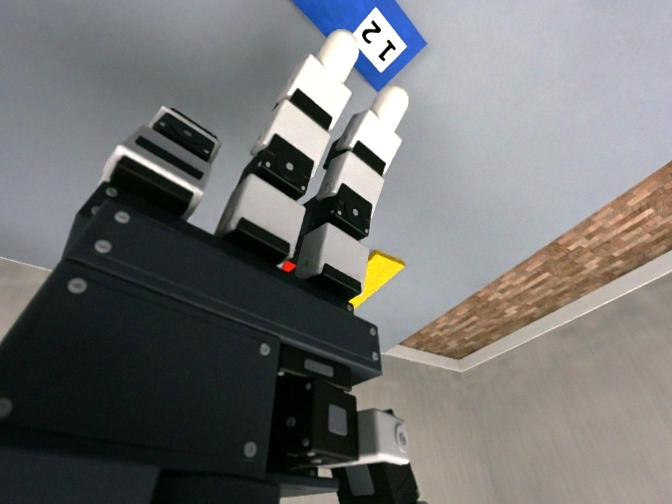

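Scene clock: 375.50 s.
Joint torques (N m): arm1=[0.12 -6.42 -0.55 -10.75 0.55 1.92 0.3] | arm2=[0.16 -7.79 -0.9 -10.13 0.19 -2.4 0.39] | arm3=[-1.98 -44.05 -11.25 -2.49 2.49 -12.14 1.52] | arm4=[-0.42 11.97 0.63 -3.85 0 -1.55 -0.01]
Motor temperatures (°C): arm1=[32 34 27 32 36 39 37] | arm2=[33 33 31 33 37 41 47] | arm3=[37 35 29 33 33 34 35] | arm4=[33 32 30 34 32 31 42]
Flange force (N): arm1=[7.7 5.2 0.8] | arm2=[-3.5 1.6 1.1] | arm3=[-1.0 -54.0 -6.3] | arm4=[-1.4 2.2 -2.1]
move: arm2 done; arm3 done
Joint velocities: within noise
arm1.joint_positions: joint1_rad=+0.486 joint2_rad=-0.200 joint3_rad=+0.000 joint4_rad=+2.337 joint5_rad=+2.422 joint6_rad=+0.827 joint7_rad=-0.007 hand_index_mcp=+0.943 hand_index_abd=-0.003 hand_index_pip=+0.573 hand_index_dip=+0.693 hand_middle_mcp=+0.942 hand_middle_abd=+0.000 hand_middle_pip=+0.573 hand_middle_dip=+0.693 hand_ring_mcp=+0.542 hand_ring_abd=+0.000 hand_ring_pip=+0.357 hand_ring_dip=+0.476 hand_thumb_cmc=+0.869 hand_thumb_axl=+0.679 hand_thumb_mcp=+0.931 hand_thumb_ipl=+0.849 hand_current_limit=+0.400 hand_speed=-0.600
arm1.joint_status: not commanded
arm1.hand_state: goal,goal,goal,goal,goal,goal,goal,goal,goal,goal,goal,goal,goal,goal,goal,goal
arm1.index_mcp_current_ma: -32
arm1.index_abd_current_ma: -11
arm1.index_pip_current_ma: -14
arm1.index_dip_current_ma: -11
arm1.middle_mcp_current_ma: -38
arm1.middle_abd_current_ma: -2
arm1.middle_pip_current_ma: -12
arm1.middle_dip_current_ma: -13
arm1.ring_mcp_current_ma: -28
arm1.ring_abd_current_ma: -1
arm1.ring_pip_current_ma: -4
arm1.ring_dip_current_ma: -9
arm1.thumb_cmc_current_ma: -5
arm1.thumb_axl_current_ma: 4
arm1.thumb_mcp_current_ma: 4
arm1.thumb_ipl_current_ma: -5
arm1.hand_goal_index_mcp: 0.950
arm1.hand_goal_index_abd: 0.000
arm1.hand_goal_index_pip: 0.576
arm1.hand_goal_index_dip: 0.696
arm1.hand_goal_middle_mcp: 0.950
arm1.hand_goal_middle_abd: 0.000
arm1.hand_goal_middle_pip: 0.576
arm1.hand_goal_middle_dip: 0.696
arm1.hand_goal_ring_mcp: 0.548
arm1.hand_goal_ring_abd: 0.000
arm1.hand_goal_ring_pip: 0.358
arm1.hand_goal_ring_dip: 0.478
arm1.hand_goal_thumb_cmc: 0.870
arm1.hand_goal_thumb_axl: 0.678
arm1.hand_goal_thumb_mcp: 0.930
arm1.hand_goal_thumb_ipl: 0.850
arm1.hand: x=+0.2820 y=+0.3132 z=+1.3038 quat_wxyz=(+0.619, -0.675, +0.016, +0.401) (m; scene frame)
arm2.joint_positions: joint1_rad=+1.200 joint2_rad=-0.200 joint3_rad=+0.000 joint4_rad=+1.481 joint5_rad=+0.006 joint6_rad=+0.977 joint7_rad=+0.725 hand_index_mcp=+0.552 hand_index_abd=-0.003 hand_index_pip=+0.357 hand_index_dip=+0.476 hand_middle_mcp=+0.552 hand_middle_abd=-0.003 hand_middle_pip=+0.357 hand_middle_dip=+0.475 hand_ring_mcp=+0.979 hand_ring_abd=-0.001 hand_ring_pip=+0.977 hand_ring_dip=+0.977 hand_thumb_cmc=+0.871 hand_thumb_axl=+0.678 hand_thumb_mcp=+0.931 hand_thumb_ipl=+0.849 hand_current_limit=+0.400 hand_speed=-0.600
arm2.joint_status: all done
arm2.hand_state: goal,goal,goal,goal,goal,goal,goal,goal,goal,goal,goal,goal,goal,goal,goal,goal
arm2.index_mcp_current_ma: 2
arm2.index_abd_current_ma: -1
arm2.index_pip_current_ma: 0
arm2.index_dip_current_ma: -1
arm2.middle_mcp_current_ma: 2
arm2.middle_abd_current_ma: -1
arm2.middle_pip_current_ma: 0
arm2.middle_dip_current_ma: -1
arm2.ring_mcp_current_ma: 0
arm2.ring_abd_current_ma: 0
arm2.ring_pip_current_ma: -2
arm2.ring_dip_current_ma: -1
arm2.thumb_cmc_current_ma: 0
arm2.thumb_axl_current_ma: 0
arm2.thumb_mcp_current_ma: 0
arm2.thumb_ipl_current_ma: 0
arm2.hand_goal_index_mcp: 0.548
arm2.hand_goal_index_abd: 0.000
arm2.hand_goal_index_pip: 0.358
arm2.hand_goal_index_dip: 0.478
arm2.hand_goal_middle_mcp: 0.548
arm2.hand_goal_middle_abd: 0.000
arm2.hand_goal_middle_pip: 0.358
arm2.hand_goal_middle_dip: 0.478
arm2.hand_goal_ring_mcp: 0.980
arm2.hand_goal_ring_abd: 0.000
arm2.hand_goal_ring_pip: 0.980
arm2.hand_goal_ring_dip: 0.980
arm2.hand_goal_thumb_cmc: 0.870
arm2.hand_goal_thumb_axl: 0.678
arm2.hand_goal_thumb_mcp: 0.930
arm2.hand_goal_thumb_ipl: 0.850
arm2.hand: x=-0.3874 y=+0.4435 z=+1.4078 quat_wxyz=(+0.248, +0.883, -0.199, -0.345) (m; scene frame)
arm3.joint_positions: joint1_rad=+0.668 joint2_rad=+1.494 joint3_rad=+0.000 joint4_rad=+1.932 joint5_rad=+0.985 joint6_rad=-1.677 joint7_rad=+0.236 hand_index_mcp=+0.761 hand_index_abd=-0.001 hand_index_pip=+0.576 hand_index_dip=+0.694 hand_middle_mcp=+0.761 hand_middle_abd=-0.001 hand_middle_pip=+0.576 hand_middle_dip=+0.694 hand_ring_mcp=+0.761 hand_ring_abd=-0.001 hand_ring_pip=+0.576 hand_ring_dip=+0.694 hand_thumb_cmc=+0.873 hand_thumb_axl=+0.676 hand_thumb_mcp=+0.931 hand_thumb_ipl=+0.849 hand_current_limit=+0.400 hand_speed=-0.600
arm3.joint_status: all done
arm3.hand_state: goal,goal,goal,goal,goal,goal,goal,goal,goal,goal,goal,goal,goal,goal,goal,goal
arm3.index_mcp_current_ma: 5
arm3.index_abd_current_ma: 0
arm3.index_pip_current_ma: 0
arm3.index_dip_current_ma: -1
arm3.middle_mcp_current_ma: 6
arm3.middle_abd_current_ma: 0
arm3.middle_pip_current_ma: 0
arm3.middle_dip_current_ma: -1
arm3.ring_mcp_current_ma: 6
arm3.ring_abd_current_ma: 0
arm3.ring_pip_current_ma: 0
arm3.ring_dip_current_ma: -1
arm3.thumb_cmc_current_ma: 1
arm3.thumb_axl_current_ma: -1
arm3.thumb_mcp_current_ma: 1
arm3.thumb_ipl_current_ma: 0
arm3.hand_goal_index_mcp: 0.754
arm3.hand_goal_index_abd: 0.000
arm3.hand_goal_index_pip: 0.576
arm3.hand_goal_index_dip: 0.696
arm3.hand_goal_middle_mcp: 0.754
arm3.hand_goal_middle_abd: 0.000
arm3.hand_goal_middle_pip: 0.576
arm3.hand_goal_middle_dip: 0.696
arm3.hand_goal_ring_mcp: 0.754
arm3.hand_goal_ring_abd: 0.000
arm3.hand_goal_ring_pip: 0.576
arm3.hand_goal_ring_dip: 0.696
arm3.hand_goal_thumb_cmc: 0.870
arm3.hand_goal_thumb_axl: 0.678
arm3.hand_goal_thumb_mcp: 0.930
arm3.hand_goal_thumb_ipl: 0.850
arm3.hand: x=-0.1186 y=-0.1793 z=+0.8924 quat_wxyz=(+0.418, +0.441, +0.578, +0.545) (m; scene frame)
arm4: as last shown
pictures: cam_high

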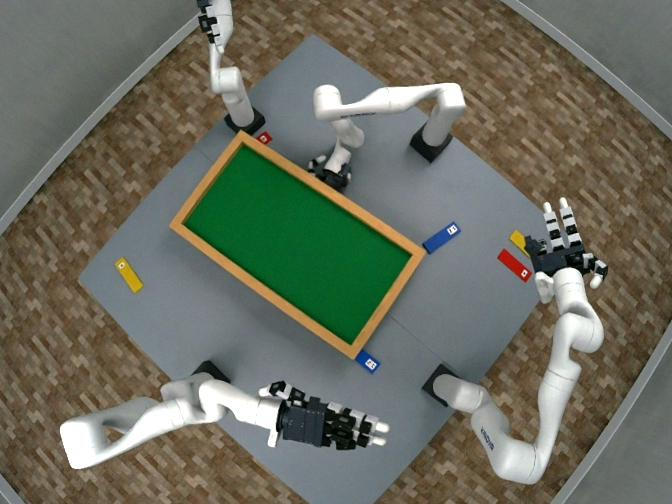

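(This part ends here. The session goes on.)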